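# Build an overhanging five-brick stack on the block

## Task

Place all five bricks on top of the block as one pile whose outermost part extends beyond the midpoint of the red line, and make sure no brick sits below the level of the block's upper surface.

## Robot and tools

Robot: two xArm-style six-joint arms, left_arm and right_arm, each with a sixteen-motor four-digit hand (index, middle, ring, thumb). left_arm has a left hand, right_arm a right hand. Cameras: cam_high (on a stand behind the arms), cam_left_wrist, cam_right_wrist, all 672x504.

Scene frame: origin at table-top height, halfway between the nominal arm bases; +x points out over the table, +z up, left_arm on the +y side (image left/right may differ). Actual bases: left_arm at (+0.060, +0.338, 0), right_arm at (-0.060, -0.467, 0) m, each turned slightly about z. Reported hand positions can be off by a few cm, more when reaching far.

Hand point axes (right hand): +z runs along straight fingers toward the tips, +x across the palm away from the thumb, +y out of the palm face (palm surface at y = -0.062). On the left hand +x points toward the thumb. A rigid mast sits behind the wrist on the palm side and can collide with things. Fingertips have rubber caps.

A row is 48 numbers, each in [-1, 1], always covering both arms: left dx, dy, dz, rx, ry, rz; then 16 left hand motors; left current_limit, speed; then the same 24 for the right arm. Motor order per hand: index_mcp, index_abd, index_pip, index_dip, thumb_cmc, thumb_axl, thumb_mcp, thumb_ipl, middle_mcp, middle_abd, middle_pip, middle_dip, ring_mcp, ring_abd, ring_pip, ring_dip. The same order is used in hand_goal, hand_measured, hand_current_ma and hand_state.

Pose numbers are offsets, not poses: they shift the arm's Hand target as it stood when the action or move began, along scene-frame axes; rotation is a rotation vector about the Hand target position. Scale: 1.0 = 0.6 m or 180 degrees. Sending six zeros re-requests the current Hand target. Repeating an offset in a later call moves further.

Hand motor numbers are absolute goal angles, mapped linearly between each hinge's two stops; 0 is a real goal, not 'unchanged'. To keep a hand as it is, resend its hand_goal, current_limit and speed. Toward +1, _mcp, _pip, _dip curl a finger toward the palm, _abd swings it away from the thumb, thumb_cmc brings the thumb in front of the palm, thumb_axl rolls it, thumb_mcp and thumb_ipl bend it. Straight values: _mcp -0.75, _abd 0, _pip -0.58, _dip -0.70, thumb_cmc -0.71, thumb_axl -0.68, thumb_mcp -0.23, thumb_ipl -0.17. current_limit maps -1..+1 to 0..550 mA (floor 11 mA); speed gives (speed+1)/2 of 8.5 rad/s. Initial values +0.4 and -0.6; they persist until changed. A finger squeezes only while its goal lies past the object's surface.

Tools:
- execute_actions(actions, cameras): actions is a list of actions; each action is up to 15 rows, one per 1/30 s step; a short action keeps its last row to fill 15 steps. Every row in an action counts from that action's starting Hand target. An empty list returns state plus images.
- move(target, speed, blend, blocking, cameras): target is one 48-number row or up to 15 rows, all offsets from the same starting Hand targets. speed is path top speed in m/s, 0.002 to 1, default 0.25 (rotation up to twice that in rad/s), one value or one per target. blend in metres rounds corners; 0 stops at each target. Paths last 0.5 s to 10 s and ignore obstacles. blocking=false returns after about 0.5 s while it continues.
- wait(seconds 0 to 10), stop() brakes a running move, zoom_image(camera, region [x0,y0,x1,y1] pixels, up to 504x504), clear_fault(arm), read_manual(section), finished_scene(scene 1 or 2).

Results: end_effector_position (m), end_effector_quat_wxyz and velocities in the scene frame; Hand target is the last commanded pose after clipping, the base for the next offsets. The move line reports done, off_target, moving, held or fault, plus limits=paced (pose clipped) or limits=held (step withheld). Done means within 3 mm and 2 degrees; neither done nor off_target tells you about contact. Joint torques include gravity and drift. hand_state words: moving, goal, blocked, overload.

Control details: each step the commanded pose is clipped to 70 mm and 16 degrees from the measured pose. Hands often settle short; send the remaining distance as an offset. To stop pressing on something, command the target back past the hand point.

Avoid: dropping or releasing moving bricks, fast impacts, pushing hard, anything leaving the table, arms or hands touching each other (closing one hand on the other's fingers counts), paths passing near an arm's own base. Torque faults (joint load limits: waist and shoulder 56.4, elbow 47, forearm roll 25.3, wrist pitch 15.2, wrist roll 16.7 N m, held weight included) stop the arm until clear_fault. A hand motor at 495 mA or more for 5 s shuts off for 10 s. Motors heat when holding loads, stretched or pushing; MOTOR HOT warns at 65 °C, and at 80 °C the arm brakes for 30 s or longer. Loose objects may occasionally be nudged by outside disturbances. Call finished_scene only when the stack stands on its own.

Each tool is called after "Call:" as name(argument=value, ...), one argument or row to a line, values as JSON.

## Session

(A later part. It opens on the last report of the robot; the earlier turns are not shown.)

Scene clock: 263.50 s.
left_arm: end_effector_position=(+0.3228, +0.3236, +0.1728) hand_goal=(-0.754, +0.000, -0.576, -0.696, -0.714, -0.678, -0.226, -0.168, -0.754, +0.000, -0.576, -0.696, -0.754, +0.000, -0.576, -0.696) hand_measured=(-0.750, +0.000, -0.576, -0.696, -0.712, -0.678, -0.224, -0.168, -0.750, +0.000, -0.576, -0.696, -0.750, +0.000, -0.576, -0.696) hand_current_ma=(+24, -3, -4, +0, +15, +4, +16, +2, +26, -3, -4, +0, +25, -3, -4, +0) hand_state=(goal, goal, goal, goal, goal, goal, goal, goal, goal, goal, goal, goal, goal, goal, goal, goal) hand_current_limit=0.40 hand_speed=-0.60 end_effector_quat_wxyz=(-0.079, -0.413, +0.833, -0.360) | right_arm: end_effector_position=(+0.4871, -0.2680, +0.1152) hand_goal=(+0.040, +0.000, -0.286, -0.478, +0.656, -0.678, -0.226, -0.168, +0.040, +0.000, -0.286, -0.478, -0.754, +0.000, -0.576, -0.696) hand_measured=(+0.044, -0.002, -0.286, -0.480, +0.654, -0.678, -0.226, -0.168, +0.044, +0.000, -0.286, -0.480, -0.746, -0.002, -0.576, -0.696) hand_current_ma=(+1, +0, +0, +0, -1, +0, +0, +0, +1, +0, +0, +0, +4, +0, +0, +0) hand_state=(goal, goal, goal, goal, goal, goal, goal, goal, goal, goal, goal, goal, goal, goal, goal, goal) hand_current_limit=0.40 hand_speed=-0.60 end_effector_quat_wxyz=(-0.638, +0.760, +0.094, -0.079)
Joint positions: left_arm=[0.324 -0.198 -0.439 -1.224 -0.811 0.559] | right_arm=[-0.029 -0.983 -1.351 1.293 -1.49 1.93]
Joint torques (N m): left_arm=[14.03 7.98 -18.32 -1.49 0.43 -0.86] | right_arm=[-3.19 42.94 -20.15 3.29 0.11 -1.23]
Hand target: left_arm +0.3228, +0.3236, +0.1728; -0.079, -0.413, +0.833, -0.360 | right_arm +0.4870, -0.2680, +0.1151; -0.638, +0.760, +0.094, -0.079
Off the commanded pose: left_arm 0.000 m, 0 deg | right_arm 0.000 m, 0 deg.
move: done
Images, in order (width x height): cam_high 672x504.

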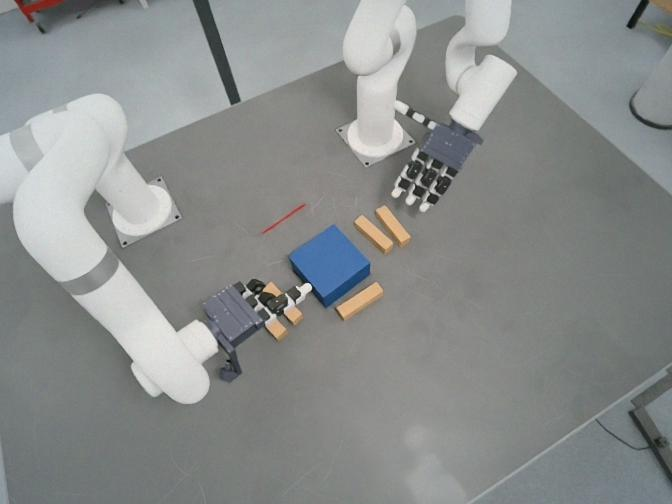

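Call:
move(
  target=[
    [0,0,0,0,0,0,-0.754,0,-0.576,-0.696,-0.714,-0.678,-0.226,-0.168,-0.754,0,-0.576,-0.696,-0.754,0,-0.576,-0.696,0.4,-0.6,0.025,-0.098,0,0,0,0,-0.342,0,-0.285,-0.478,0.657,-0.678,-0.226,-0.168,-0.342,0,-0.285,-0.478,-0.754,0,-0.576,-0.696,0.4,-0.6],
    [0,0,0,0,0,0,-0.754,0,-0.576,-0.696,-0.714,-0.678,-0.226,-0.168,-0.754,0,-0.576,-0.696,-0.754,0,-0.576,-0.696,0.4,-0.6,0.025,-0.098,-0.067,0,0,0,-0.342,0,-0.285,-0.478,0.657,-0.678,-0.226,-0.168,-0.342,0,-0.285,-0.478,-0.754,0,-0.576,-0.696,0.4,-0.6],
  ],
  speed=[0.2,0.05],
  cameras=["cam_high"],
)

Call:
zoom_image(
  camera="cam_high",
  region=[180, 240, 330, 390],
)

Scene clock: 274.70 s.
left_arm: end_effector_position=(+0.3228, +0.3236, +0.1728) hand_goal=(-0.754, +0.000, -0.576, -0.696, -0.714, -0.678, -0.226, -0.168, -0.754, +0.000, -0.576, -0.696, -0.754, +0.000, -0.576, -0.696) hand_measured=(-0.750, +0.000, -0.576, -0.696, -0.712, -0.678, -0.224, -0.168, -0.750, +0.000, -0.576, -0.696, -0.750, +0.000, -0.576, -0.696) hand_current_ma=(+24, -3, -4, +0, +15, +4, +16, +2, +26, -3, -4, +0, +25, -3, -4, +0) hand_state=(goal, goal, goal, goal, goal, goal, goal, goal, goal, goal, goal, goal, goal, goal, goal, goal) hand_current_limit=0.40 hand_speed=-0.60 end_effector_quat_wxyz=(-0.079, -0.413, +0.833, -0.360) | right_arm: end_effector_position=(+0.5021, -0.3268, +0.0749) hand_goal=(-0.342, +0.000, -0.286, -0.478, +0.656, -0.678, -0.226, -0.168, -0.342, +0.000, -0.286, -0.478, -0.754, +0.000, -0.576, -0.696) hand_measured=(-0.326, -0.002, -0.286, -0.480, +0.654, -0.678, -0.226, -0.168, -0.326, +0.000, -0.286, -0.480, -0.746, -0.002, -0.576, -0.696) hand_current_ma=(+12, +0, +0, +0, -1, +0, +0, +0, +12, +0, +0, +0, +4, +0, +0, +0) hand_state=(goal, goal, goal, goal, goal, goal, goal, goal, goal, goal, goal, goal, goal, goal, goal, goal) hand_current_limit=0.40 hand_speed=-0.60 end_effector_quat_wxyz=(-0.638, +0.760, +0.094, -0.079)
Joint positions: left_arm=[0.324 -0.198 -0.439 -1.224 -0.811 0.559] | right_arm=[-0.122 -1.091 -1.446 1.208 -1.517 1.907]
Joint torques (N m): left_arm=[13.49 8.09 -17.88 -1.09 -0.49 -0.86] | right_arm=[-13.42 45.38 -19.91 3.18 0.15 -1.21]
Hand target: left_arm +0.3228, +0.3236, +0.1728; -0.079, -0.413, +0.833, -0.360 | right_arm +0.5020, -0.3268, +0.0749; -0.638, +0.760, +0.094, -0.079
Off the commanded pose: left_arm 0.000 m, 0 deg | right_arm 0.000 m, 0 deg.
move: done
Images, in order (width x height): cam_high 672x504.

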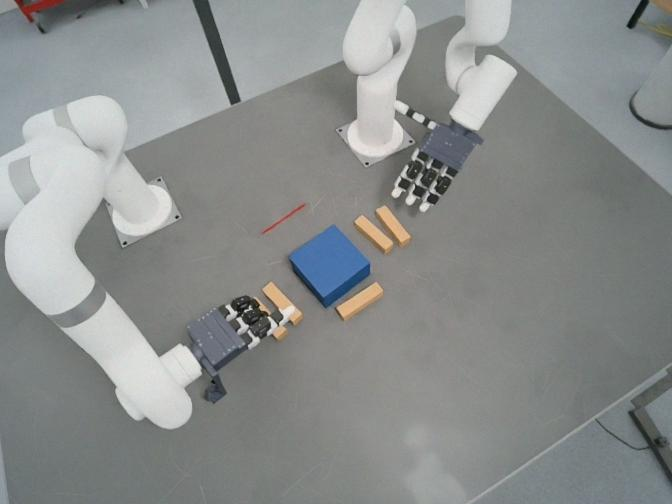

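Scaled by 3.360.

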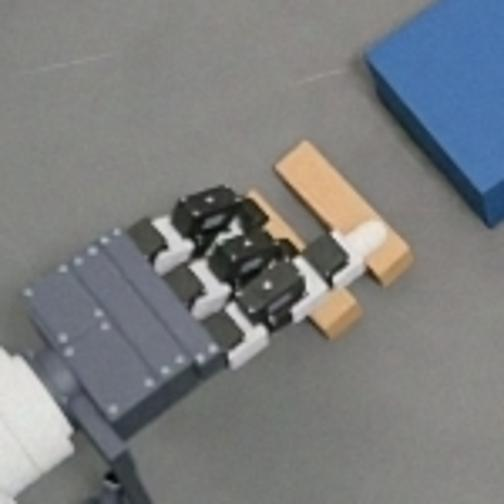

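Call:
move(
  target=[0,0,0,0,0,0,-0.754,0,-0.576,-0.696,-0.714,-0.678,-0.226,-0.168,-0.754,0,-0.576,-0.696,-0.754,0,-0.576,-0.696,0.4,-0.6,0,0,-0.0117,0,0,0,-0.342,0,-0.285,-0.478,0.657,-0.678,-0.226,-0.168,-0.342,0,-0.285,-0.478,-0.754,0,-0.576,-0.696,0.4,-0.6],
  speed=0.03,
)

Scene clock: 276.73 s.
left_arm: end_effector_position=(+0.3228, +0.3236, +0.1728) hand_goal=(-0.754, +0.000, -0.576, -0.696, -0.714, -0.678, -0.226, -0.168, -0.754, +0.000, -0.576, -0.696, -0.754, +0.000, -0.576, -0.696) hand_measured=(-0.750, +0.000, -0.576, -0.696, -0.712, -0.678, -0.224, -0.168, -0.750, +0.000, -0.576, -0.696, -0.750, +0.000, -0.576, -0.696) hand_current_ma=(+24, -3, -4, +0, +15, +4, +16, +2, +26, -3, -4, +0, +25, -3, -4, +0) hand_state=(goal, goal, goal, goal, goal, goal, goal, goal, goal, goal, goal, goal, goal, goal, goal, goal) hand_current_limit=0.40 hand_speed=-0.60 end_effector_quat_wxyz=(-0.079, -0.413, +0.833, -0.360) | right_arm: end_effector_position=(+0.5021, -0.3268, +0.0679) hand_goal=(-0.342, +0.000, -0.286, -0.478, +0.656, -0.678, -0.226, -0.168, -0.342, +0.000, -0.286, -0.478, -0.754, +0.000, -0.576, -0.696) hand_measured=(-0.340, -0.002, -0.286, -0.480, +0.654, -0.678, -0.226, -0.168, -0.338, +0.000, -0.286, -0.480, -0.746, -0.002, -0.576, -0.696) hand_current_ma=(+1, +0, +0, +0, -1, +0, +0, +0, +1, +0, +0, +0, +4, +0, +0, +0) hand_state=(goal, goal, goal, goal, goal, goal, goal, goal, goal, goal, goal, goal, goal, goal, goal, goal) hand_current_limit=0.40 hand_speed=-0.60 end_effector_quat_wxyz=(-0.638, +0.760, +0.094, -0.079)
Joint positions: left_arm=[0.324 -0.198 -0.439 -1.224 -0.811 0.559] | right_arm=[-0.122 -1.105 -1.453 1.208 -1.515 1.9]
Joint torques (N m): left_arm=[12.67 9.13 -18.04 -1.1 -0.84 -0.85] | right_arm=[-6.8 43.34 -19.91 2.6 0.47 -1.22]
Hand target: left_arm +0.3228, +0.3236, +0.1728; -0.079, -0.413, +0.833, -0.360 | right_arm +0.5020, -0.3268, +0.0679; -0.638, +0.760, +0.094, -0.079
Off the commanded pose: left_arm 0.000 m, 0 deg | right_arm 0.000 m, 0 deg.
move: done

Call:
move(
  target=[
    [0,0,0,0,0,0,-0.754,0,-0.576,-0.696,-0.714,-0.678,-0.226,-0.168,-0.754,0,-0.576,-0.696,-0.754,0,-0.576,-0.696,0.4,-0.6,0,0,0,0,0,0,-0.2,0,-0.285,-0.478,0.657,-0.678,-0.226,-0.168,-0.2,0,-0.285,-0.478,-0.754,0,-0.576,-0.696,0,-0.8],
    [0,0,0,0,0,0,-0.754,0,-0.576,-0.696,-0.714,-0.678,-0.226,-0.168,-0.754,0,-0.576,-0.696,-0.754,0,-0.576,-0.696,0.4,-0.6,0.018,-0.0728,0,0,0,0,-0.2,0,-0.285,-0.478,0.657,-0.678,-0.226,-0.168,-0.2,0,-0.285,-0.478,-0.754,0,-0.576,-0.696,0,-0.8],
  ],
  speed=0.04,
  cameras=["cam_high"],
)

Call:
zoom_image(
  camera="cam_high",
  region=[180, 240, 330, 390],
)

Scene clock: 281.00 s.
left_arm: end_effector_position=(+0.3228, +0.3236, +0.1728) hand_goal=(-0.754, +0.000, -0.576, -0.696, -0.714, -0.678, -0.226, -0.168, -0.754, +0.000, -0.576, -0.696, -0.754, +0.000, -0.576, -0.696) hand_measured=(-0.750, +0.000, -0.576, -0.696, -0.712, -0.678, -0.224, -0.168, -0.750, +0.000, -0.576, -0.696, -0.750, +0.000, -0.576, -0.696) hand_current_ma=(+24, -3, -4, +0, +15, +4, +16, +2, +26, -3, -4, +0, +25, -3, -4, +0) hand_state=(goal, goal, goal, goal, goal, goal, goal, goal, goal, goal, goal, goal, goal, goal, goal, goal) hand_current_limit=0.40 hand_speed=-0.60 end_effector_quat_wxyz=(-0.079, -0.413, +0.833, -0.360) | right_arm: end_effector_position=(+0.5128, -0.3705, +0.0679) hand_goal=(-0.200, +0.000, -0.286, -0.478, +0.656, -0.678, -0.226, -0.168, -0.200, +0.000, -0.286, -0.478, -0.754, +0.000, -0.576, -0.696) hand_measured=(-0.316, -0.002, -0.316, -0.488, +0.654, -0.678, -0.226, -0.168, -0.318, -0.002, -0.312, -0.488, -0.746, -0.002, -0.576, -0.696) hand_current_ma=(-275, +0, -30, -5, -1, +0, +0, +0, -275, +0, -22, -4, +4, +0, +0, +0) hand_state=(blocked, goal, blocked, goal, goal, goal, goal, goal, blocked, goal, blocked, goal, goal, goal, goal, goal) hand_current_limit=0.00 hand_speed=-0.80 end_effector_quat_wxyz=(-0.638, +0.760, +0.094, -0.079)
Joint positions: left_arm=[0.324 -0.198 -0.439 -1.224 -0.811 0.559] | right_arm=[-0.188 -1.132 -1.512 1.146 -1.549 1.921]
Joint torques (N m): left_arm=[12.86 8.81 -18.15 -1.26 -1.7 -0.84] | right_arm=[-16.01 40.77 -19.26 -3.14 -0.64 1.18]
Hand target: left_arm +0.3228, +0.3236, +0.1728; -0.079, -0.413, +0.833, -0.360 | right_arm +0.5128, -0.3705, +0.0679; -0.638, +0.760, +0.094, -0.079
Off the commanded pose: left_arm 0.000 m, 0 deg | right_arm 0.000 m, 0 deg.
move: done
Images, in order (width x height): cam_high 672x504.

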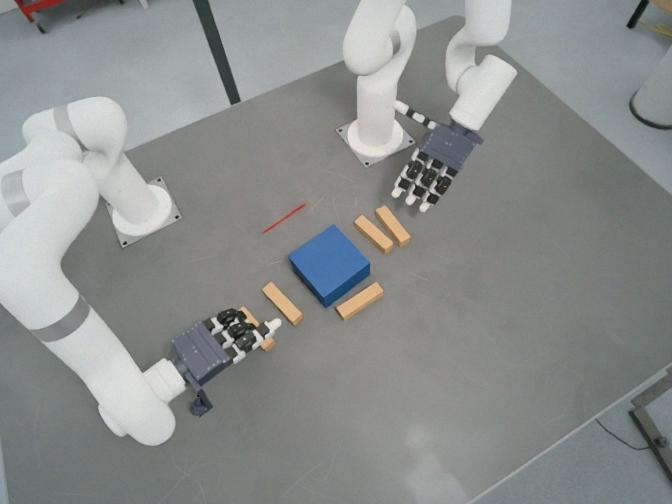

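Scaled by 3.360.

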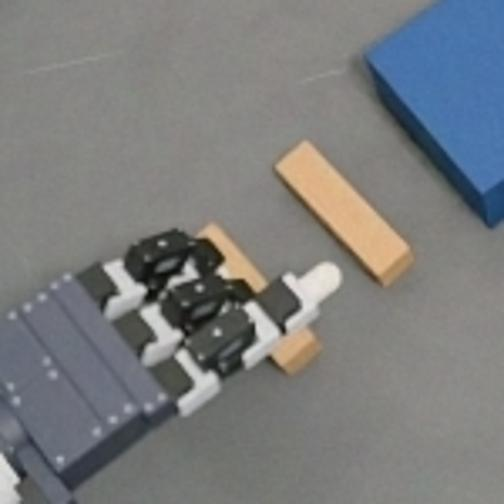

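Call:
move(
  target=[
    [0,0,0,0,0,0,-0.754,0,-0.576,-0.696,-0.714,-0.678,-0.226,-0.168,-0.754,0,-0.576,-0.696,-0.754,0,-0.576,-0.696,0.4,-0.6,0,0,0,0,0,0,-0.34,0,-0.30,-0.478,0.657,-0.678,-0.226,-0.168,-0.34,0,-0.30,-0.478,-0.754,0,-0.576,-0.696,0,-0.8],
    [0,0,0,0,0,0,-0.754,0,-0.576,-0.696,-0.714,-0.678,-0.226,-0.168,-0.754,0,-0.576,-0.696,-0.754,0,-0.576,-0.696,0.4,-0.6,0,0,0.15,0,0,0,-0.34,0,-0.30,-0.478,0.657,-0.678,-0.226,-0.168,-0.34,0,-0.30,-0.478,-0.754,0,-0.576,-0.696,0,-0.8],
    [0,0,0,0,0,0,-0.754,0,-0.576,-0.696,-0.714,-0.678,-0.226,-0.168,-0.754,0,-0.576,-0.696,-0.754,0,-0.576,-0.696,0.4,-0.6,-0.0447,0.179,0.15,0,0,0,0.041,0,-0.285,-0.478,0.657,-0.678,-0.226,-0.168,0.041,0,-0.285,-0.478,-0.754,0,-0.576,-0.696,0.4,-0.4],
  ],
  speed=[0.05,0.08,0.2],
  cameras=["cam_high"],
)

Call:
zoom_image(
  camera="cam_high",
  region=[180, 240, 330, 390],
)

Scene clock: 289.67 s.
left_arm: end_effector_position=(+0.3228, +0.3236, +0.1728) hand_goal=(-0.754, +0.000, -0.576, -0.696, -0.714, -0.678, -0.226, -0.168, -0.754, +0.000, -0.576, -0.696, -0.754, +0.000, -0.576, -0.696) hand_measured=(-0.750, +0.000, -0.576, -0.696, -0.712, -0.678, -0.224, -0.168, -0.750, +0.000, -0.576, -0.696, -0.750, +0.000, -0.576, -0.696) hand_current_ma=(+24, -3, -4, +0, +15, +4, +16, +2, +26, -3, -4, +0, +25, -3, -4, +0) hand_state=(goal, goal, goal, goal, goal, goal, goal, goal, goal, goal, goal, goal, goal, goal, goal, goal) hand_current_limit=0.40 hand_speed=-0.60 end_effector_quat_wxyz=(-0.079, -0.413, +0.833, -0.360) | right_arm: end_effector_position=(+0.4860, -0.2631, +0.1579) hand_goal=(+0.040, +0.000, -0.286, -0.478, +0.656, -0.678, -0.226, -0.168, +0.040, +0.000, -0.286, -0.478, -0.754, +0.000, -0.576, -0.696) hand_measured=(+0.042, -0.002, -0.288, -0.480, +0.654, -0.678, -0.226, -0.168, +0.042, -0.002, -0.288, -0.480, -0.746, -0.002, -0.576, -0.696) hand_current_ma=(+0, +0, +0, +0, -1, +0, +0, +0, +0, +0, +0, +0, +4, +0, +0, +0) hand_state=(goal, goal, goal, goal, goal, goal, goal, goal, goal, goal, goal, goal, goal, goal, goal, goal) hand_current_limit=0.40 hand_speed=-0.40 end_effector_quat_wxyz=(-0.638, +0.760, +0.094, -0.079)
Joint positions: left_arm=[0.324 -0.198 -0.439 -1.224 -0.811 0.559] | right_arm=[-0.021 -0.899 -1.322 1.297 -1.502 1.983]
Joint torques (N m): left_arm=[13.01 8.95 -18.05 -1.34 -2.86 -0.75] | right_arm=[18.45 62.23 -11.15 3.29 -0.02 -1.14]
Hand target: left_arm +0.3228, +0.3236, +0.1728; -0.079, -0.413, +0.833, -0.360 | right_arm +0.4860, -0.2631, +0.1579; -0.638, +0.760, +0.094, -0.079
Off the commanded pose: left_arm 0.000 m, 0 deg | right_arm 0.000 m, 0 deg.
move: done
Images, in order (width x height): cam_high 672x504.

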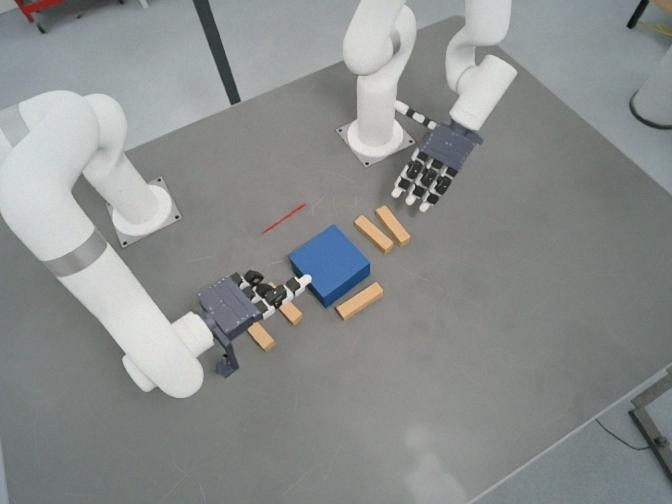

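Scaled by 3.360.

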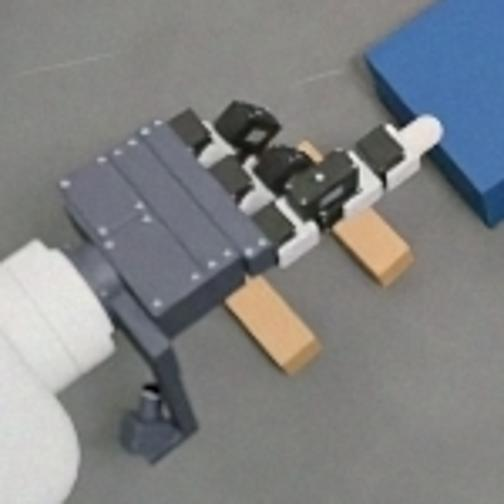

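Call:
move(
  target=[0,0,0,0,0,0,-0.754,0,-0.576,-0.696,-0.714,-0.678,-0.226,-0.168,-0.754,0,-0.576,-0.696,-0.754,0,-0.576,-0.696,0.4,-0.6,0,0,-0.1632,0,0,0,0.041,0,-0.285,-0.478,0.657,-0.678,-0.226,-0.168,0.041,0,-0.285,-0.478,-0.754,0,-0.576,-0.696,0.4,-0.4],
  speed=0.1,
  cameras=["cam_high","cam_right_wrist"],
)

Call:
zoom_image(
  camera="cam_high",
  region=[180, 240, 330, 390],
)

Scene clock: 294.03 s.
left_arm: end_effector_position=(+0.3228, +0.3236, +0.1728) hand_goal=(-0.754, +0.000, -0.576, -0.696, -0.714, -0.678, -0.226, -0.168, -0.754, +0.000, -0.576, -0.696, -0.754, +0.000, -0.576, -0.696) hand_measured=(-0.750, +0.000, -0.576, -0.696, -0.712, -0.678, -0.224, -0.168, -0.750, +0.000, -0.576, -0.696, -0.750, +0.000, -0.576, -0.696) hand_current_ma=(+24, -3, -4, +0, +15, +4, +16, +2, +26, -3, -4, +0, +25, -3, -4, +0) hand_state=(goal, goal, goal, goal, goal, goal, goal, goal, goal, goal, goal, goal, goal, goal, goal, goal) hand_current_limit=0.40 hand_speed=-0.60 end_effector_quat_wxyz=(-0.079, -0.413, +0.833, -0.360) | right_arm: end_effector_position=(+0.4860, -0.2631, +0.0600) hand_goal=(+0.040, +0.000, -0.286, -0.478, +0.656, -0.678, -0.226, -0.168, +0.040, +0.000, -0.286, -0.478, -0.754, +0.000, -0.576, -0.696) hand_measured=(+0.042, -0.002, -0.288, -0.480, +0.654, -0.678, -0.226, -0.168, +0.042, -0.002, -0.288, -0.480, -0.746, -0.002, -0.576, -0.696) hand_current_ma=(+0, +0, +0, +0, -1, +0, +0, +0, +0, +0, +0, +0, +4, +0, +0, +0) hand_state=(goal, goal, goal, goal, goal, goal, goal, goal, goal, goal, goal, goal, goal, goal, goal, goal) hand_current_limit=0.40 hand_speed=-0.40 end_effector_quat_wxyz=(-0.638, +0.760, +0.094, -0.079)
Joint positions: left_arm=[0.324 -0.198 -0.439 -1.224 -0.811 0.559] | right_arm=[-0.021 -1.093 -1.397 1.307 -1.471 1.868]
Joint torques (N m): left_arm=[13.11 9.38 -18.34 -1.01 -3.53 -0.87] | right_arm=[2.44 45.49 -19.3 2.78 0.15 -1.11]
Hand target: left_arm +0.3228, +0.3236, +0.1728; -0.079, -0.413, +0.833, -0.360 | right_arm +0.4860, -0.2631, +0.0600; -0.638, +0.760, +0.094, -0.079
Off the commanded pose: left_arm 0.000 m, 0 deg | right_arm 0.000 m, 0 deg.
move: done
Images, in order (width x height): cam_high 672x504, cam_right_wrist 672x504.

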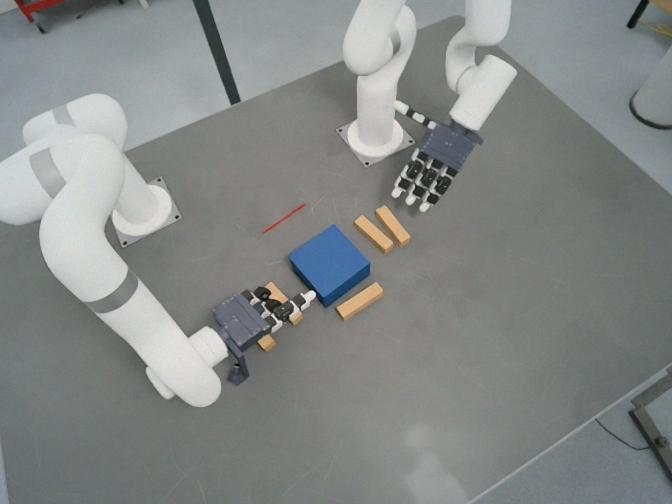

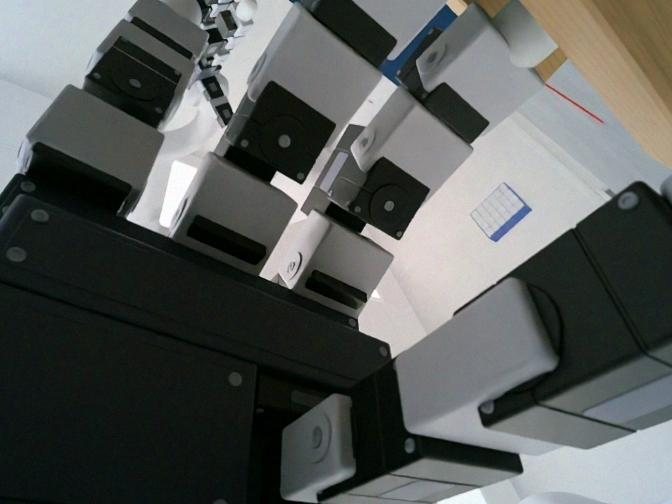

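Scaled by 3.360.

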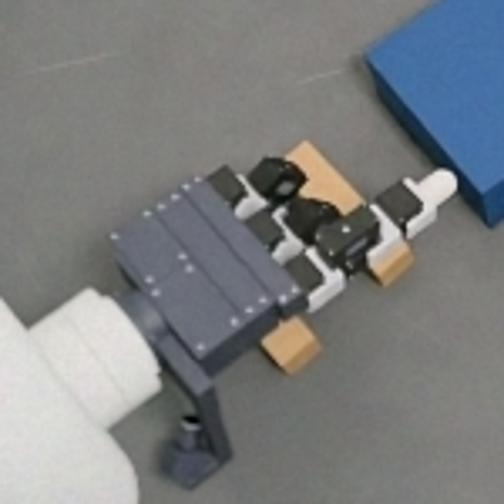

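Call:
move(
  target=[0,0,0,0,0,0,-0.754,0,-0.576,-0.696,-0.714,-0.678,-0.226,-0.168,-0.754,0,-0.576,-0.696,-0.754,0,-0.576,-0.696,0.4,-0.6,0,0,0,0,0,0,0.26,0,-0.285,-0.478,0.657,-0.678,0.067,-0.168,0.26,0,-0.285,-0.478,-0.754,0,-0.576,-0.696,0.2,-0.9],
  speed=0.1,
  cameras=["cam_high","cam_right_wrist"],
)

Call:
zoom_image(
  camera="cam_high",
  region=[180, 240, 330, 390],
)

Scene clock: 297.33 s.
left_arm: end_effector_position=(+0.3228, +0.3236, +0.1728) hand_goal=(-0.754, +0.000, -0.576, -0.696, -0.714, -0.678, -0.226, -0.168, -0.754, +0.000, -0.576, -0.696, -0.754, +0.000, -0.576, -0.696) hand_measured=(-0.750, +0.000, -0.576, -0.696, -0.712, -0.678, -0.224, -0.168, -0.750, +0.000, -0.576, -0.696, -0.750, +0.000, -0.576, -0.696) hand_current_ma=(+24, -3, -4, +0, +15, +4, +16, +2, +26, -3, -4, +0, +25, -3, -4, +0) hand_state=(goal, goal, goal, goal, goal, goal, goal, goal, goal, goal, goal, goal, goal, goal, goal, goal) hand_current_limit=0.40 hand_speed=-0.60 end_effector_quat_wxyz=(-0.079, -0.413, +0.833, -0.360) | right_arm: end_effector_position=(+0.4860, -0.2631, +0.0600) hand_goal=(+0.260, +0.000, -0.286, -0.478, +0.656, -0.678, +0.066, -0.168, +0.260, +0.000, -0.286, -0.478, -0.754, +0.000, -0.576, -0.696) hand_measured=(+0.238, -0.002, -0.296, -0.480, +0.654, -0.678, -0.050, -0.188, +0.238, -0.002, -0.294, -0.480, -0.746, -0.002, -0.576, -0.696) hand_current_ma=(-19, +0, -5, +0, -1, +0, -330, -25, -20, +0, -4, +0, +4, +0, +0, +0) hand_state=(blocked, goal, goal, goal, goal, goal, blocked, goal, blocked, goal, goal, goal, goal, goal, goal, goal) hand_current_limit=0.20 hand_speed=-0.90 end_effector_quat_wxyz=(-0.638, +0.760, +0.094, -0.079)
Joint positions: left_arm=[0.324 -0.198 -0.439 -1.224 -0.811 0.559] | right_arm=[-0.021 -1.093 -1.397 1.307 -1.471 1.868]
Joint torques (N m): left_arm=[13.24 9.73 -18.33 -0.99 -3.6 -0.92] | right_arm=[2.41 45.95 -18.2 2.84 -0.17 -0.95]
Hand target: left_arm +0.3228, +0.3236, +0.1728; -0.079, -0.413, +0.833, -0.360 | right_arm +0.4860, -0.2631, +0.0600; -0.638, +0.760, +0.094, -0.079
Off the commanded pose: left_arm 0.000 m, 0 deg | right_arm 0.000 m, 0 deg.
move: done
Images, in order (width x height): cam_high 672x504, cam_right_wrist 672x504.

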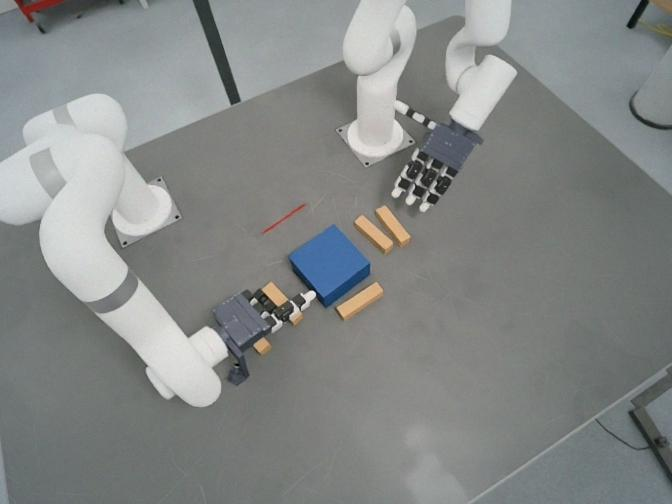

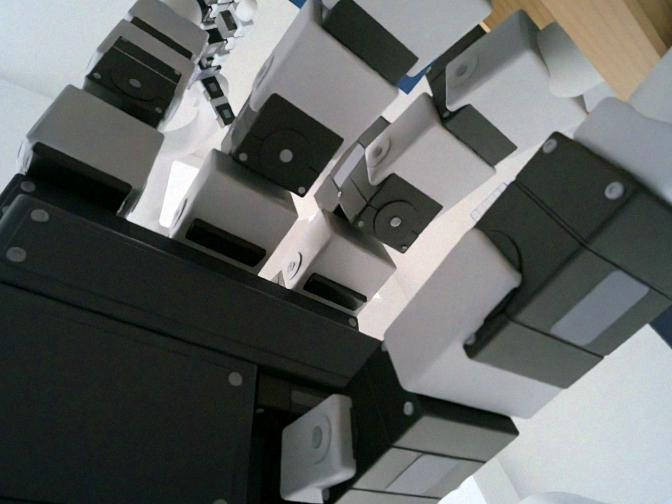

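Scaled by 3.360.

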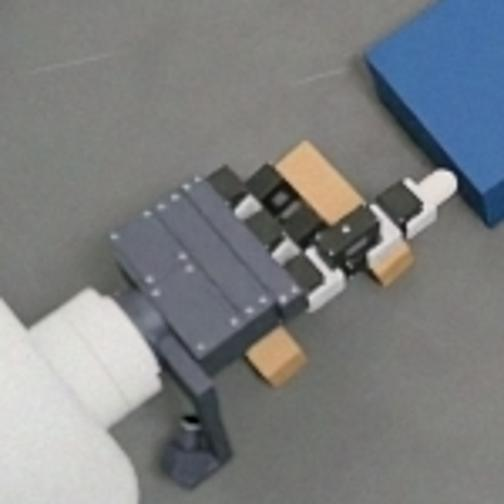

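Call:
zoom_image(
  camera="cam_high",
  region=[230, 270, 310, 360],
)

Call:
zoom_image(
  camera="cam_right_wrist",
  region=[400, 0, 672, 204],
)

Scaled by 5.600.

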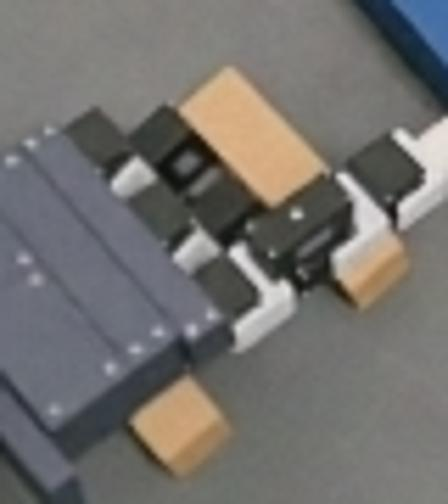

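Scaled by 1.853.

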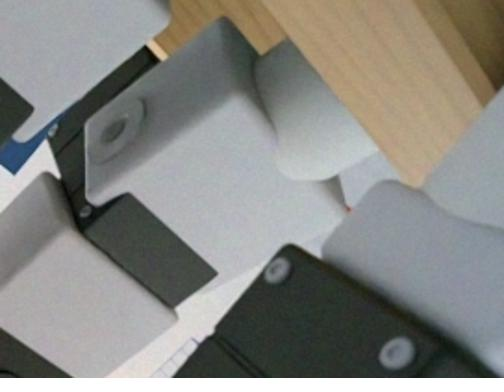

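Call:
move(
  target=[
    [0,0,0,0,0,0,-0.754,0,-0.576,-0.696,-0.714,-0.678,-0.226,-0.168,-0.754,0,-0.576,-0.696,-0.754,0,-0.576,-0.696,0.4,-0.6,0,0,0.1967,0,0,0,0.26,0,-0.285,-0.478,0.657,-0.678,0.067,-0.168,0.26,0,-0.285,-0.478,-0.754,0,-0.576,-0.696,0.2,-0.9],
    [0,0,0,0,0,0,-0.754,0,-0.576,-0.696,-0.714,-0.678,-0.226,-0.168,-0.754,0,-0.576,-0.696,-0.754,0,-0.576,-0.696,0.4,-0.6,-0.185,0.4635,0.1967,0,0,-0.0194,0.26,0,-0.285,-0.478,0.657,-0.678,0.067,-0.168,0.26,0,-0.285,-0.478,-0.754,0,-0.576,-0.696,0.2,-0.9],
  ],
  speed=0.12,
  blend=[0.02,0],
  cameras=["all"],
)

Scene clock: 312.47 s.
left_arm: end_effector_position=(+0.3228, +0.3236, +0.1728) hand_goal=(-0.754, +0.000, -0.576, -0.696, -0.714, -0.678, -0.226, -0.168, -0.754, +0.000, -0.576, -0.696, -0.754, +0.000, -0.576, -0.696) hand_measured=(-0.750, +0.000, -0.576, -0.696, -0.712, -0.678, -0.224, -0.168, -0.750, +0.000, -0.576, -0.696, -0.750, +0.000, -0.576, -0.696) hand_current_ma=(+24, -3, -4, +0, +15, +4, +16, +2, +26, -3, -4, +0, +25, -3, -4, +0) hand_state=(goal, goal, goal, goal, goal, goal, goal, goal, goal, goal, goal, goal, goal, goal, goal, goal) hand_current_limit=0.40 hand_speed=-0.60 end_effector_quat_wxyz=(-0.079, -0.413, +0.833, -0.360) | right_arm: end_effector_position=(+0.3750, +0.0150, +0.1780) hand_goal=(+0.260, +0.000, -0.286, -0.478, +0.656, -0.678, +0.066, -0.168, +0.260, +0.000, -0.286, -0.478, -0.754, +0.000, -0.576, -0.696) hand_measured=(+0.228, -0.002, -0.310, -0.488, +0.654, -0.678, -0.028, -0.188, +0.228, -0.002, -0.306, -0.486, -0.746, -0.002, -0.576, -0.696) hand_current_ma=(-35, +0, -20, -5, -1, +0, -300, -25, -35, +0, -15, -4, +4, +0, +0, +0) hand_state=(blocked, goal, blocked, goal, goal, goal, blocked, blocked, blocked, goal, goal, goal, goal, goal, goal, goal) hand_current_limit=0.20 hand_speed=-0.90 end_effector_quat_wxyz=(-0.640, +0.763, +0.071, -0.059)
Joint positions: left_arm=[0.324 -0.198 -0.439 -1.224 -0.811 0.559] | right_arm=[0.484 -0.783 -1.161 1.828 -1.284 1.941]
Joint torques (N m): left_arm=[12.8 9.11 -17.87 -0.96 -3.57 -0.85] | right_arm=[17.21 39.8 -21.57 2.73 0.09 -1.17]
Hand target: left_arm +0.3228, +0.3236, +0.1728; -0.079, -0.413, +0.833, -0.360 | right_arm +0.3750, +0.0150, +0.1780; -0.640, +0.763, +0.071, -0.059
Off the commanded pose: left_arm 0.000 m, 0 deg | right_arm 0.000 m, 0 deg.
move: done

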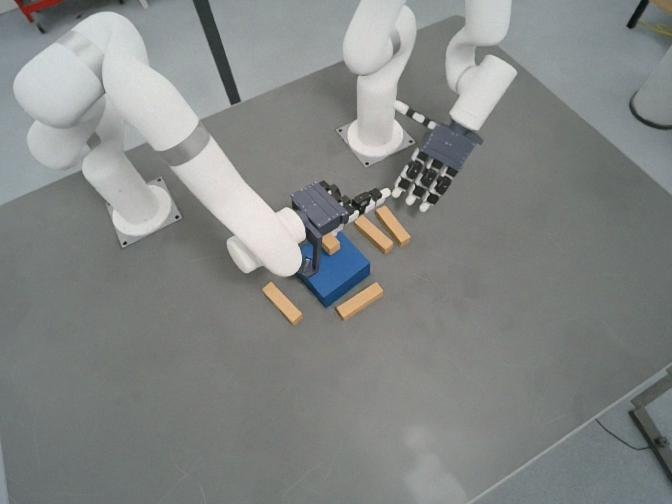

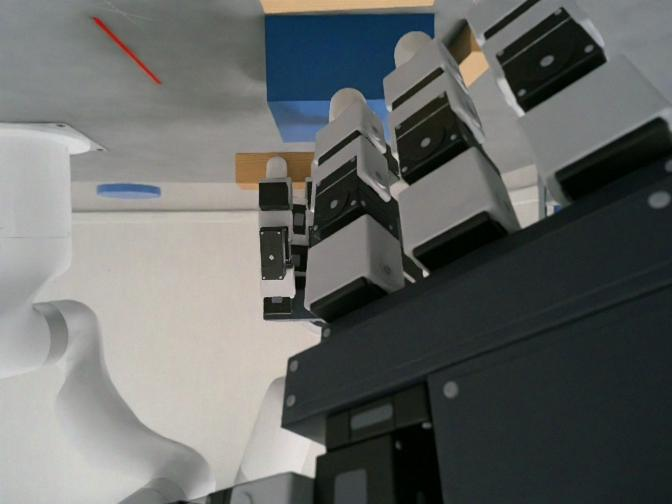

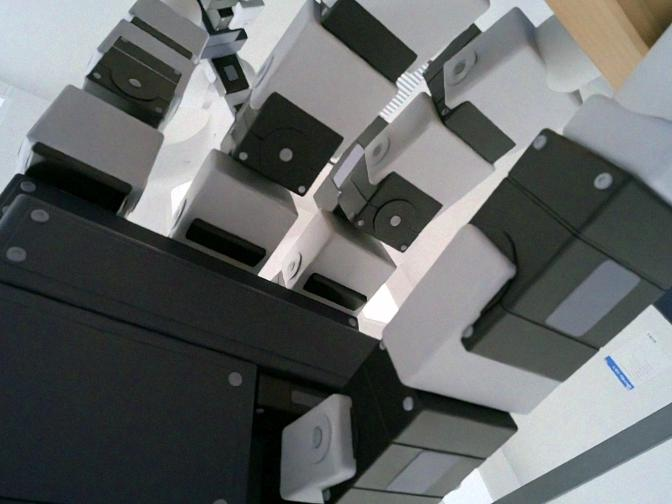

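Call:
zoom_image(
  camera="cam_left_wrist",
  region=[220, 0, 330, 210],
)

Call:
zoom_image(
  camera="cam_left_wrist",
  region=[80, 0, 180, 100],
)

Call:
zoom_image(
  camera="cam_high",
  region=[260, 190, 400, 320],
)

Scaled by 2.400.

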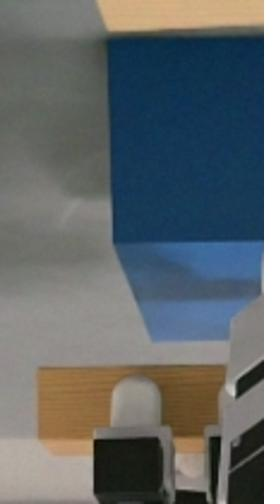

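Scaled by 5.040.

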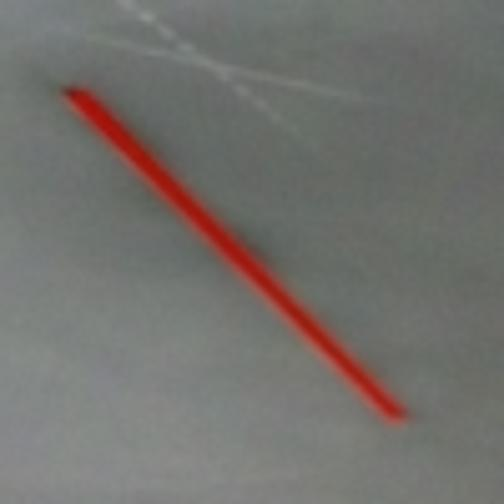

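Scaled by 3.600.

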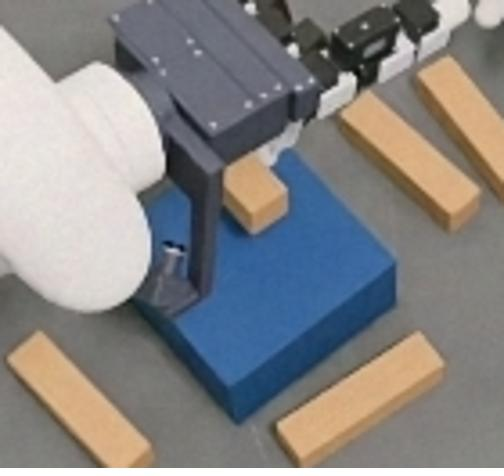

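Call:
zoom_image(
  camera="cam_left_wrist",
  region=[225, 135, 285, 200],
)

Call:
zoom_image(
  camera="cam_high",
  region=[300, 215, 370, 285],
)

Scaled by 7.754.

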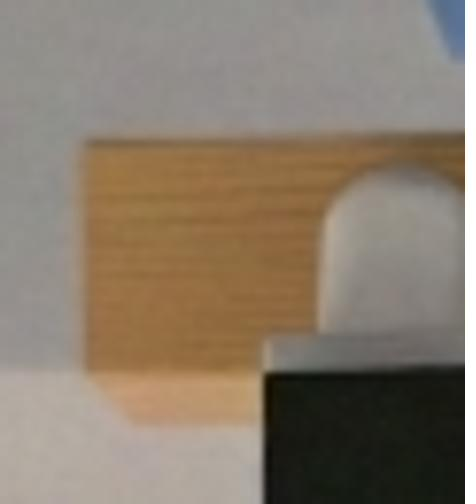

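Scaled by 7.200.

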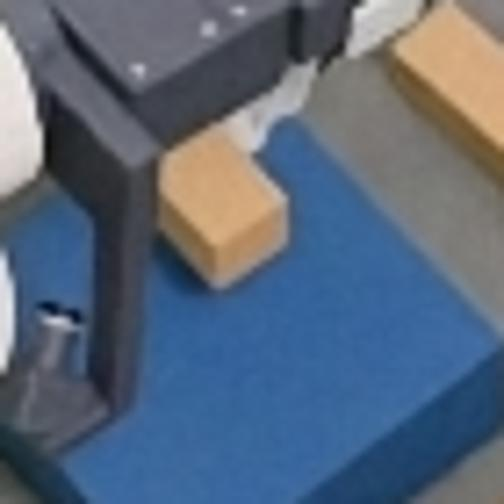

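Call:
move(
  target=[0,0,0,0,0,0,-0.754,0,-0.576,-0.696,-0.714,-0.678,-0.226,-0.168,-0.754,0,-0.576,-0.696,-0.754,0,-0.576,-0.696,0.4,-0.6,0.0055,-0.0295,-0.0367,0,0,0,0.26,0,-0.285,-0.478,0.657,-0.678,0.067,-0.168,0.26,0,-0.285,-0.478,-0.754,0,-0.576,-0.696,0.2,-0.9],
  speed=0.1,
  cameras=["cam_high","cam_left_wrist"],
)

Call:
zoom_image(
  camera="cam_left_wrist",
  region=[225, 90, 305, 180],
)

Call:
zoom_image(
  camera="cam_high",
  region=[290, 215, 380, 305],
)

Scene clock: 359.60 s.
left_arm: end_effector_position=(+0.3228, +0.3236, +0.1728) hand_goal=(-0.754, +0.000, -0.576, -0.696, -0.714, -0.678, -0.226, -0.168, -0.754, +0.000, -0.576, -0.696, -0.754, +0.000, -0.576, -0.696) hand_measured=(-0.750, +0.000, -0.576, -0.696, -0.712, -0.678, -0.224, -0.168, -0.750, +0.000, -0.576, -0.696, -0.750, +0.000, -0.576, -0.696) hand_current_ma=(+24, -3, -4, +0, +15, +4, +16, +2, +26, -3, -4, +0, +25, -3, -4, +0) hand_state=(goal, goal, goal, goal, goal, goal, goal, goal, goal, goal, goal, goal, goal, goal, goal, goal) hand_current_limit=0.40 hand_speed=-0.60 end_effector_quat_wxyz=(-0.079, -0.413, +0.833, -0.360) | right_arm: end_effector_position=(+0.3783, -0.0027, +0.1560) hand_goal=(+0.260, +0.000, -0.286, -0.478, +0.656, -0.678, +0.066, -0.168, +0.260, +0.000, -0.286, -0.478, -0.754, +0.000, -0.576, -0.696) hand_measured=(+0.228, -0.002, -0.310, -0.488, +0.654, -0.678, -0.028, -0.188, +0.228, -0.002, -0.306, -0.486, -0.746, -0.002, -0.576, -0.696) hand_current_ma=(-35, +0, -20, -5, -1, +0, -299, -25, -36, +0, -15, -4, +4, +0, +0, +0) hand_state=(blocked, goal, blocked, goal, goal, goal, blocked, blocked, blocked, goal, goal, goal, goal, goal, goal, goal) hand_current_limit=0.20 hand_speed=-0.90 end_effector_quat_wxyz=(-0.640, +0.763, +0.071, -0.059)
Joint positions: left_arm=[0.324 -0.198 -0.439 -1.224 -0.811 0.559] | right_arm=[0.455 -0.817 -1.152 1.811 -1.304 1.9]
Joint torques (N m): left_arm=[13.17 9.2 -17.66 -1.04 -3.68 -0.74] | right_arm=[-15.39 39.3 -11.3 -2.92 -2.19 -1.19]
Hand target: left_arm +0.3228, +0.3236, +0.1728; -0.079, -0.413, +0.833, -0.360 | right_arm +0.3783, -0.0027, +0.1560; -0.640, +0.763, +0.071, -0.059
Off the commanded pose: left_arm 0.000 m, 0 deg | right_arm 0.000 m, 0 deg.
move: done
Images, in order (width x height): cam_high 672x504, cam_left_wrist 672x504.

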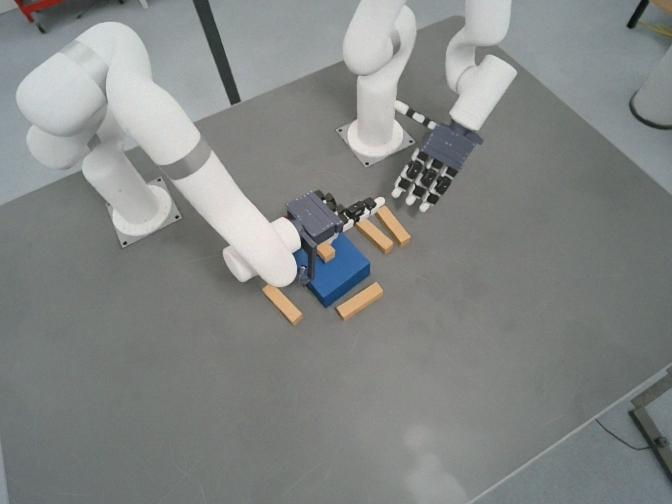

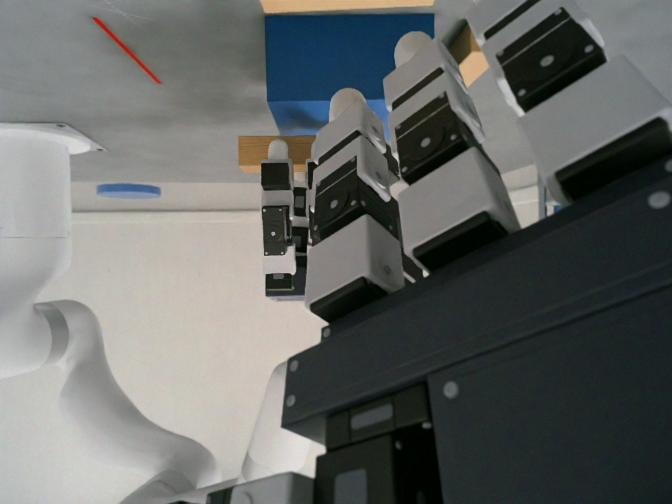

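Scaled by 5.600.

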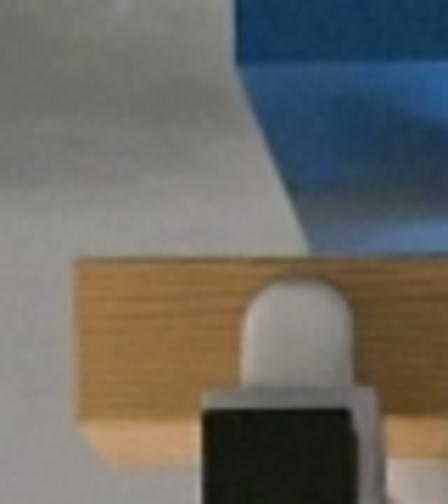

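Scaled by 5.600.

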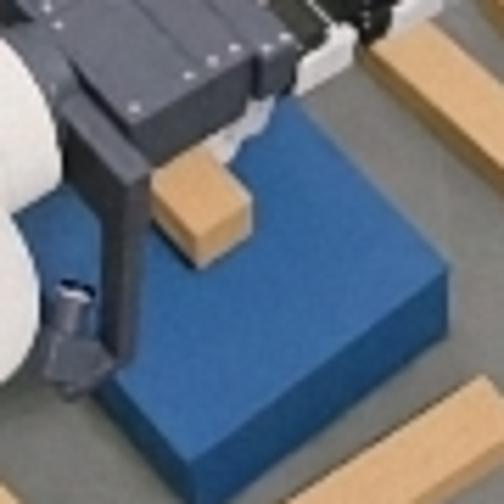

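Call:
move(
  target=[0,0,0,0,0,0,-0.754,0,-0.576,-0.696,-0.714,-0.678,-0.226,-0.168,-0.754,0,-0.576,-0.696,-0.754,0,-0.576,-0.696,0.4,-0.6,0,0,-0.0267,0,0,0,0.26,0,-0.285,-0.478,0.657,-0.678,0.067,-0.168,0.26,0,-0.285,-0.478,-0.754,0,-0.576,-0.696,0.2,-0.9],
  speed=0.03,
  cameras=["cam_left_wrist"],
)

Call:
zoom_image(
  camera="cam_left_wrist",
  region=[225, 70, 315, 160],
)

Scene clock: 363.07 s.
left_arm: end_effector_position=(+0.3228, +0.3236, +0.1728) hand_goal=(-0.754, +0.000, -0.576, -0.696, -0.714, -0.678, -0.226, -0.168, -0.754, +0.000, -0.576, -0.696, -0.754, +0.000, -0.576, -0.696) hand_measured=(-0.750, +0.000, -0.576, -0.696, -0.712, -0.678, -0.224, -0.168, -0.750, +0.000, -0.576, -0.696, -0.750, +0.000, -0.576, -0.696) hand_current_ma=(+24, -3, -4, +0, +15, +4, +16, +2, +26, -3, -4, +0, +25, -3, -4, +0) hand_state=(goal, goal, goal, goal, goal, goal, goal, goal, goal, goal, goal, goal, goal, goal, goal, goal) hand_current_limit=0.40 hand_speed=-0.60 end_effector_quat_wxyz=(-0.079, -0.413, +0.833, -0.360) | right_arm: end_effector_position=(+0.3784, -0.0027, +0.1400) hand_goal=(+0.260, +0.000, -0.286, -0.478, +0.656, -0.678, +0.066, -0.168, +0.260, +0.000, -0.286, -0.478, -0.754, +0.000, -0.576, -0.696) hand_measured=(+0.228, -0.002, -0.308, -0.486, +0.654, -0.678, -0.028, -0.192, +0.228, -0.002, -0.304, -0.486, -0.746, -0.002, -0.576, -0.696) hand_current_ma=(-35, +0, -19, -3, -1, +0, -299, -35, -36, +0, -14, -3, +4, +0, +0, +0) hand_state=(blocked, goal, blocked, goal, goal, goal, blocked, blocked, blocked, goal, goal, goal, goal, goal, goal, goal) hand_current_limit=0.20 hand_speed=-0.90 end_effector_quat_wxyz=(-0.640, +0.763, +0.071, -0.059)
Joint positions: left_arm=[0.324 -0.198 -0.439 -1.224 -0.811 0.559] | right_arm=[0.454 -0.849 -1.16 1.817 -1.31 1.876]
Joint torques (N m): left_arm=[12.48 10.24 -18.06 -0.76 -3.66 -0.91] | right_arm=[-12.75 37.97 -19.9 2.95 -1.92 -1.31]
Hand target: left_arm +0.3228, +0.3236, +0.1728; -0.079, -0.413, +0.833, -0.360 | right_arm +0.3783, -0.0027, +0.1400; -0.640, +0.763, +0.071, -0.059
Off the commanded pose: left_arm 0.000 m, 0 deg | right_arm 0.000 m, 0 deg.
move: done
Images, in order (width x height): cam_left_wrist 672x504.

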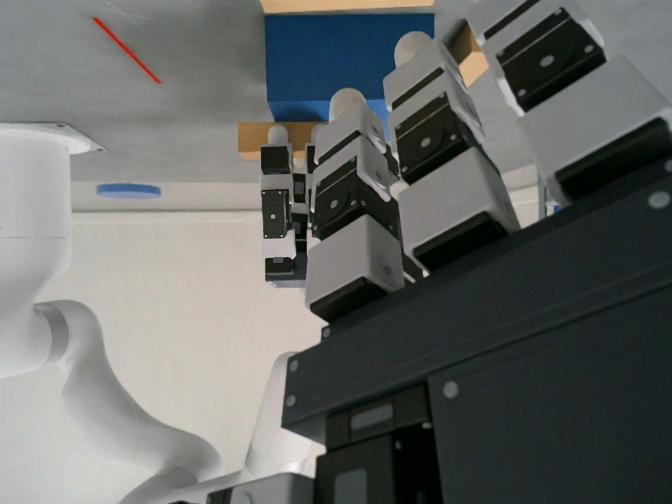

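Scaled by 5.600.

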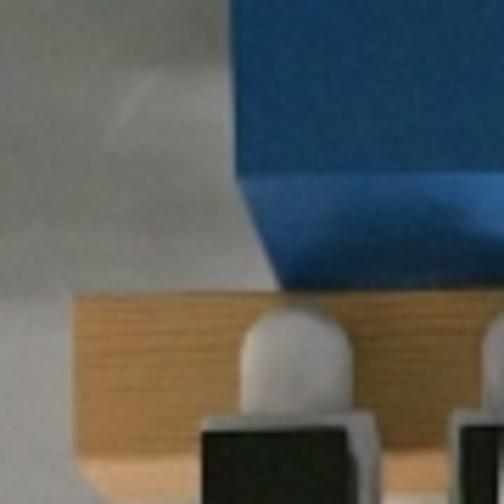

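Call:
move(
  target=[0,0,0,0,0,0,-0.754,0,-0.576,-0.696,-0.714,-0.678,-0.226,-0.168,-0.754,0,-0.576,-0.696,-0.754,0,-0.576,-0.696,0.4,-0.6,0,0,-0.0033,0,0,0,0.26,0,-0.285,-0.478,0.657,-0.678,0.067,-0.168,0.26,0,-0.285,-0.478,-0.754,0,-0.576,-0.696,0.2,-0.9],
  speed=0.02,
)

Scene clock: 366.33 s.
left_arm: end_effector_position=(+0.3228, +0.3236, +0.1728) hand_goal=(-0.754, +0.000, -0.576, -0.696, -0.714, -0.678, -0.226, -0.168, -0.754, +0.000, -0.576, -0.696, -0.754, +0.000, -0.576, -0.696) hand_measured=(-0.750, +0.000, -0.576, -0.696, -0.712, -0.678, -0.224, -0.168, -0.750, +0.000, -0.576, -0.696, -0.750, +0.000, -0.576, -0.696) hand_current_ma=(+24, -3, -4, +0, +15, +4, +16, +2, +26, -3, -4, +0, +25, -3, -4, +0) hand_state=(goal, goal, goal, goal, goal, goal, goal, goal, goal, goal, goal, goal, goal, goal, goal, goal) hand_current_limit=0.40 hand_speed=-0.60 end_effector_quat_wxyz=(-0.079, -0.413, +0.833, -0.360) | right_arm: end_effector_position=(+0.3783, -0.0027, +0.1380) hand_goal=(+0.260, +0.000, -0.286, -0.478, +0.656, -0.678, +0.066, -0.168, +0.260, +0.000, -0.286, -0.478, -0.754, +0.000, -0.576, -0.696) hand_measured=(+0.228, -0.002, -0.308, -0.486, +0.654, -0.678, -0.028, -0.194, +0.228, -0.002, -0.304, -0.484, -0.746, -0.002, -0.576, -0.696) hand_current_ma=(-35, +0, -19, -3, -1, +0, -299, -38, -36, +0, -13, -2, +4, +0, +0, +0) hand_state=(blocked, goal, blocked, goal, goal, goal, blocked, blocked, blocked, goal, goal, goal, goal, goal, goal, goal) hand_current_limit=0.20 hand_speed=-0.90 end_effector_quat_wxyz=(-0.640, +0.763, +0.071, -0.059)
Joint positions: left_arm=[0.324 -0.198 -0.439 -1.224 -0.811 0.559] | right_arm=[0.454 -0.854 -1.161 1.818 -1.311 1.873]
Joint torques (N m): left_arm=[12.13 9.36 -18.46 -0.44 -3.6 -0.88] | right_arm=[12.16 36.46 -18.9 2.72 -1.8 -1.39]
Hand target: left_arm +0.3228, +0.3236, +0.1728; -0.079, -0.413, +0.833, -0.360 | right_arm +0.3783, -0.0027, +0.1380; -0.640, +0.763, +0.071, -0.059
Off the commanded pose: left_arm 0.000 m, 0 deg | right_arm 0.000 m, 0 deg.
move: done


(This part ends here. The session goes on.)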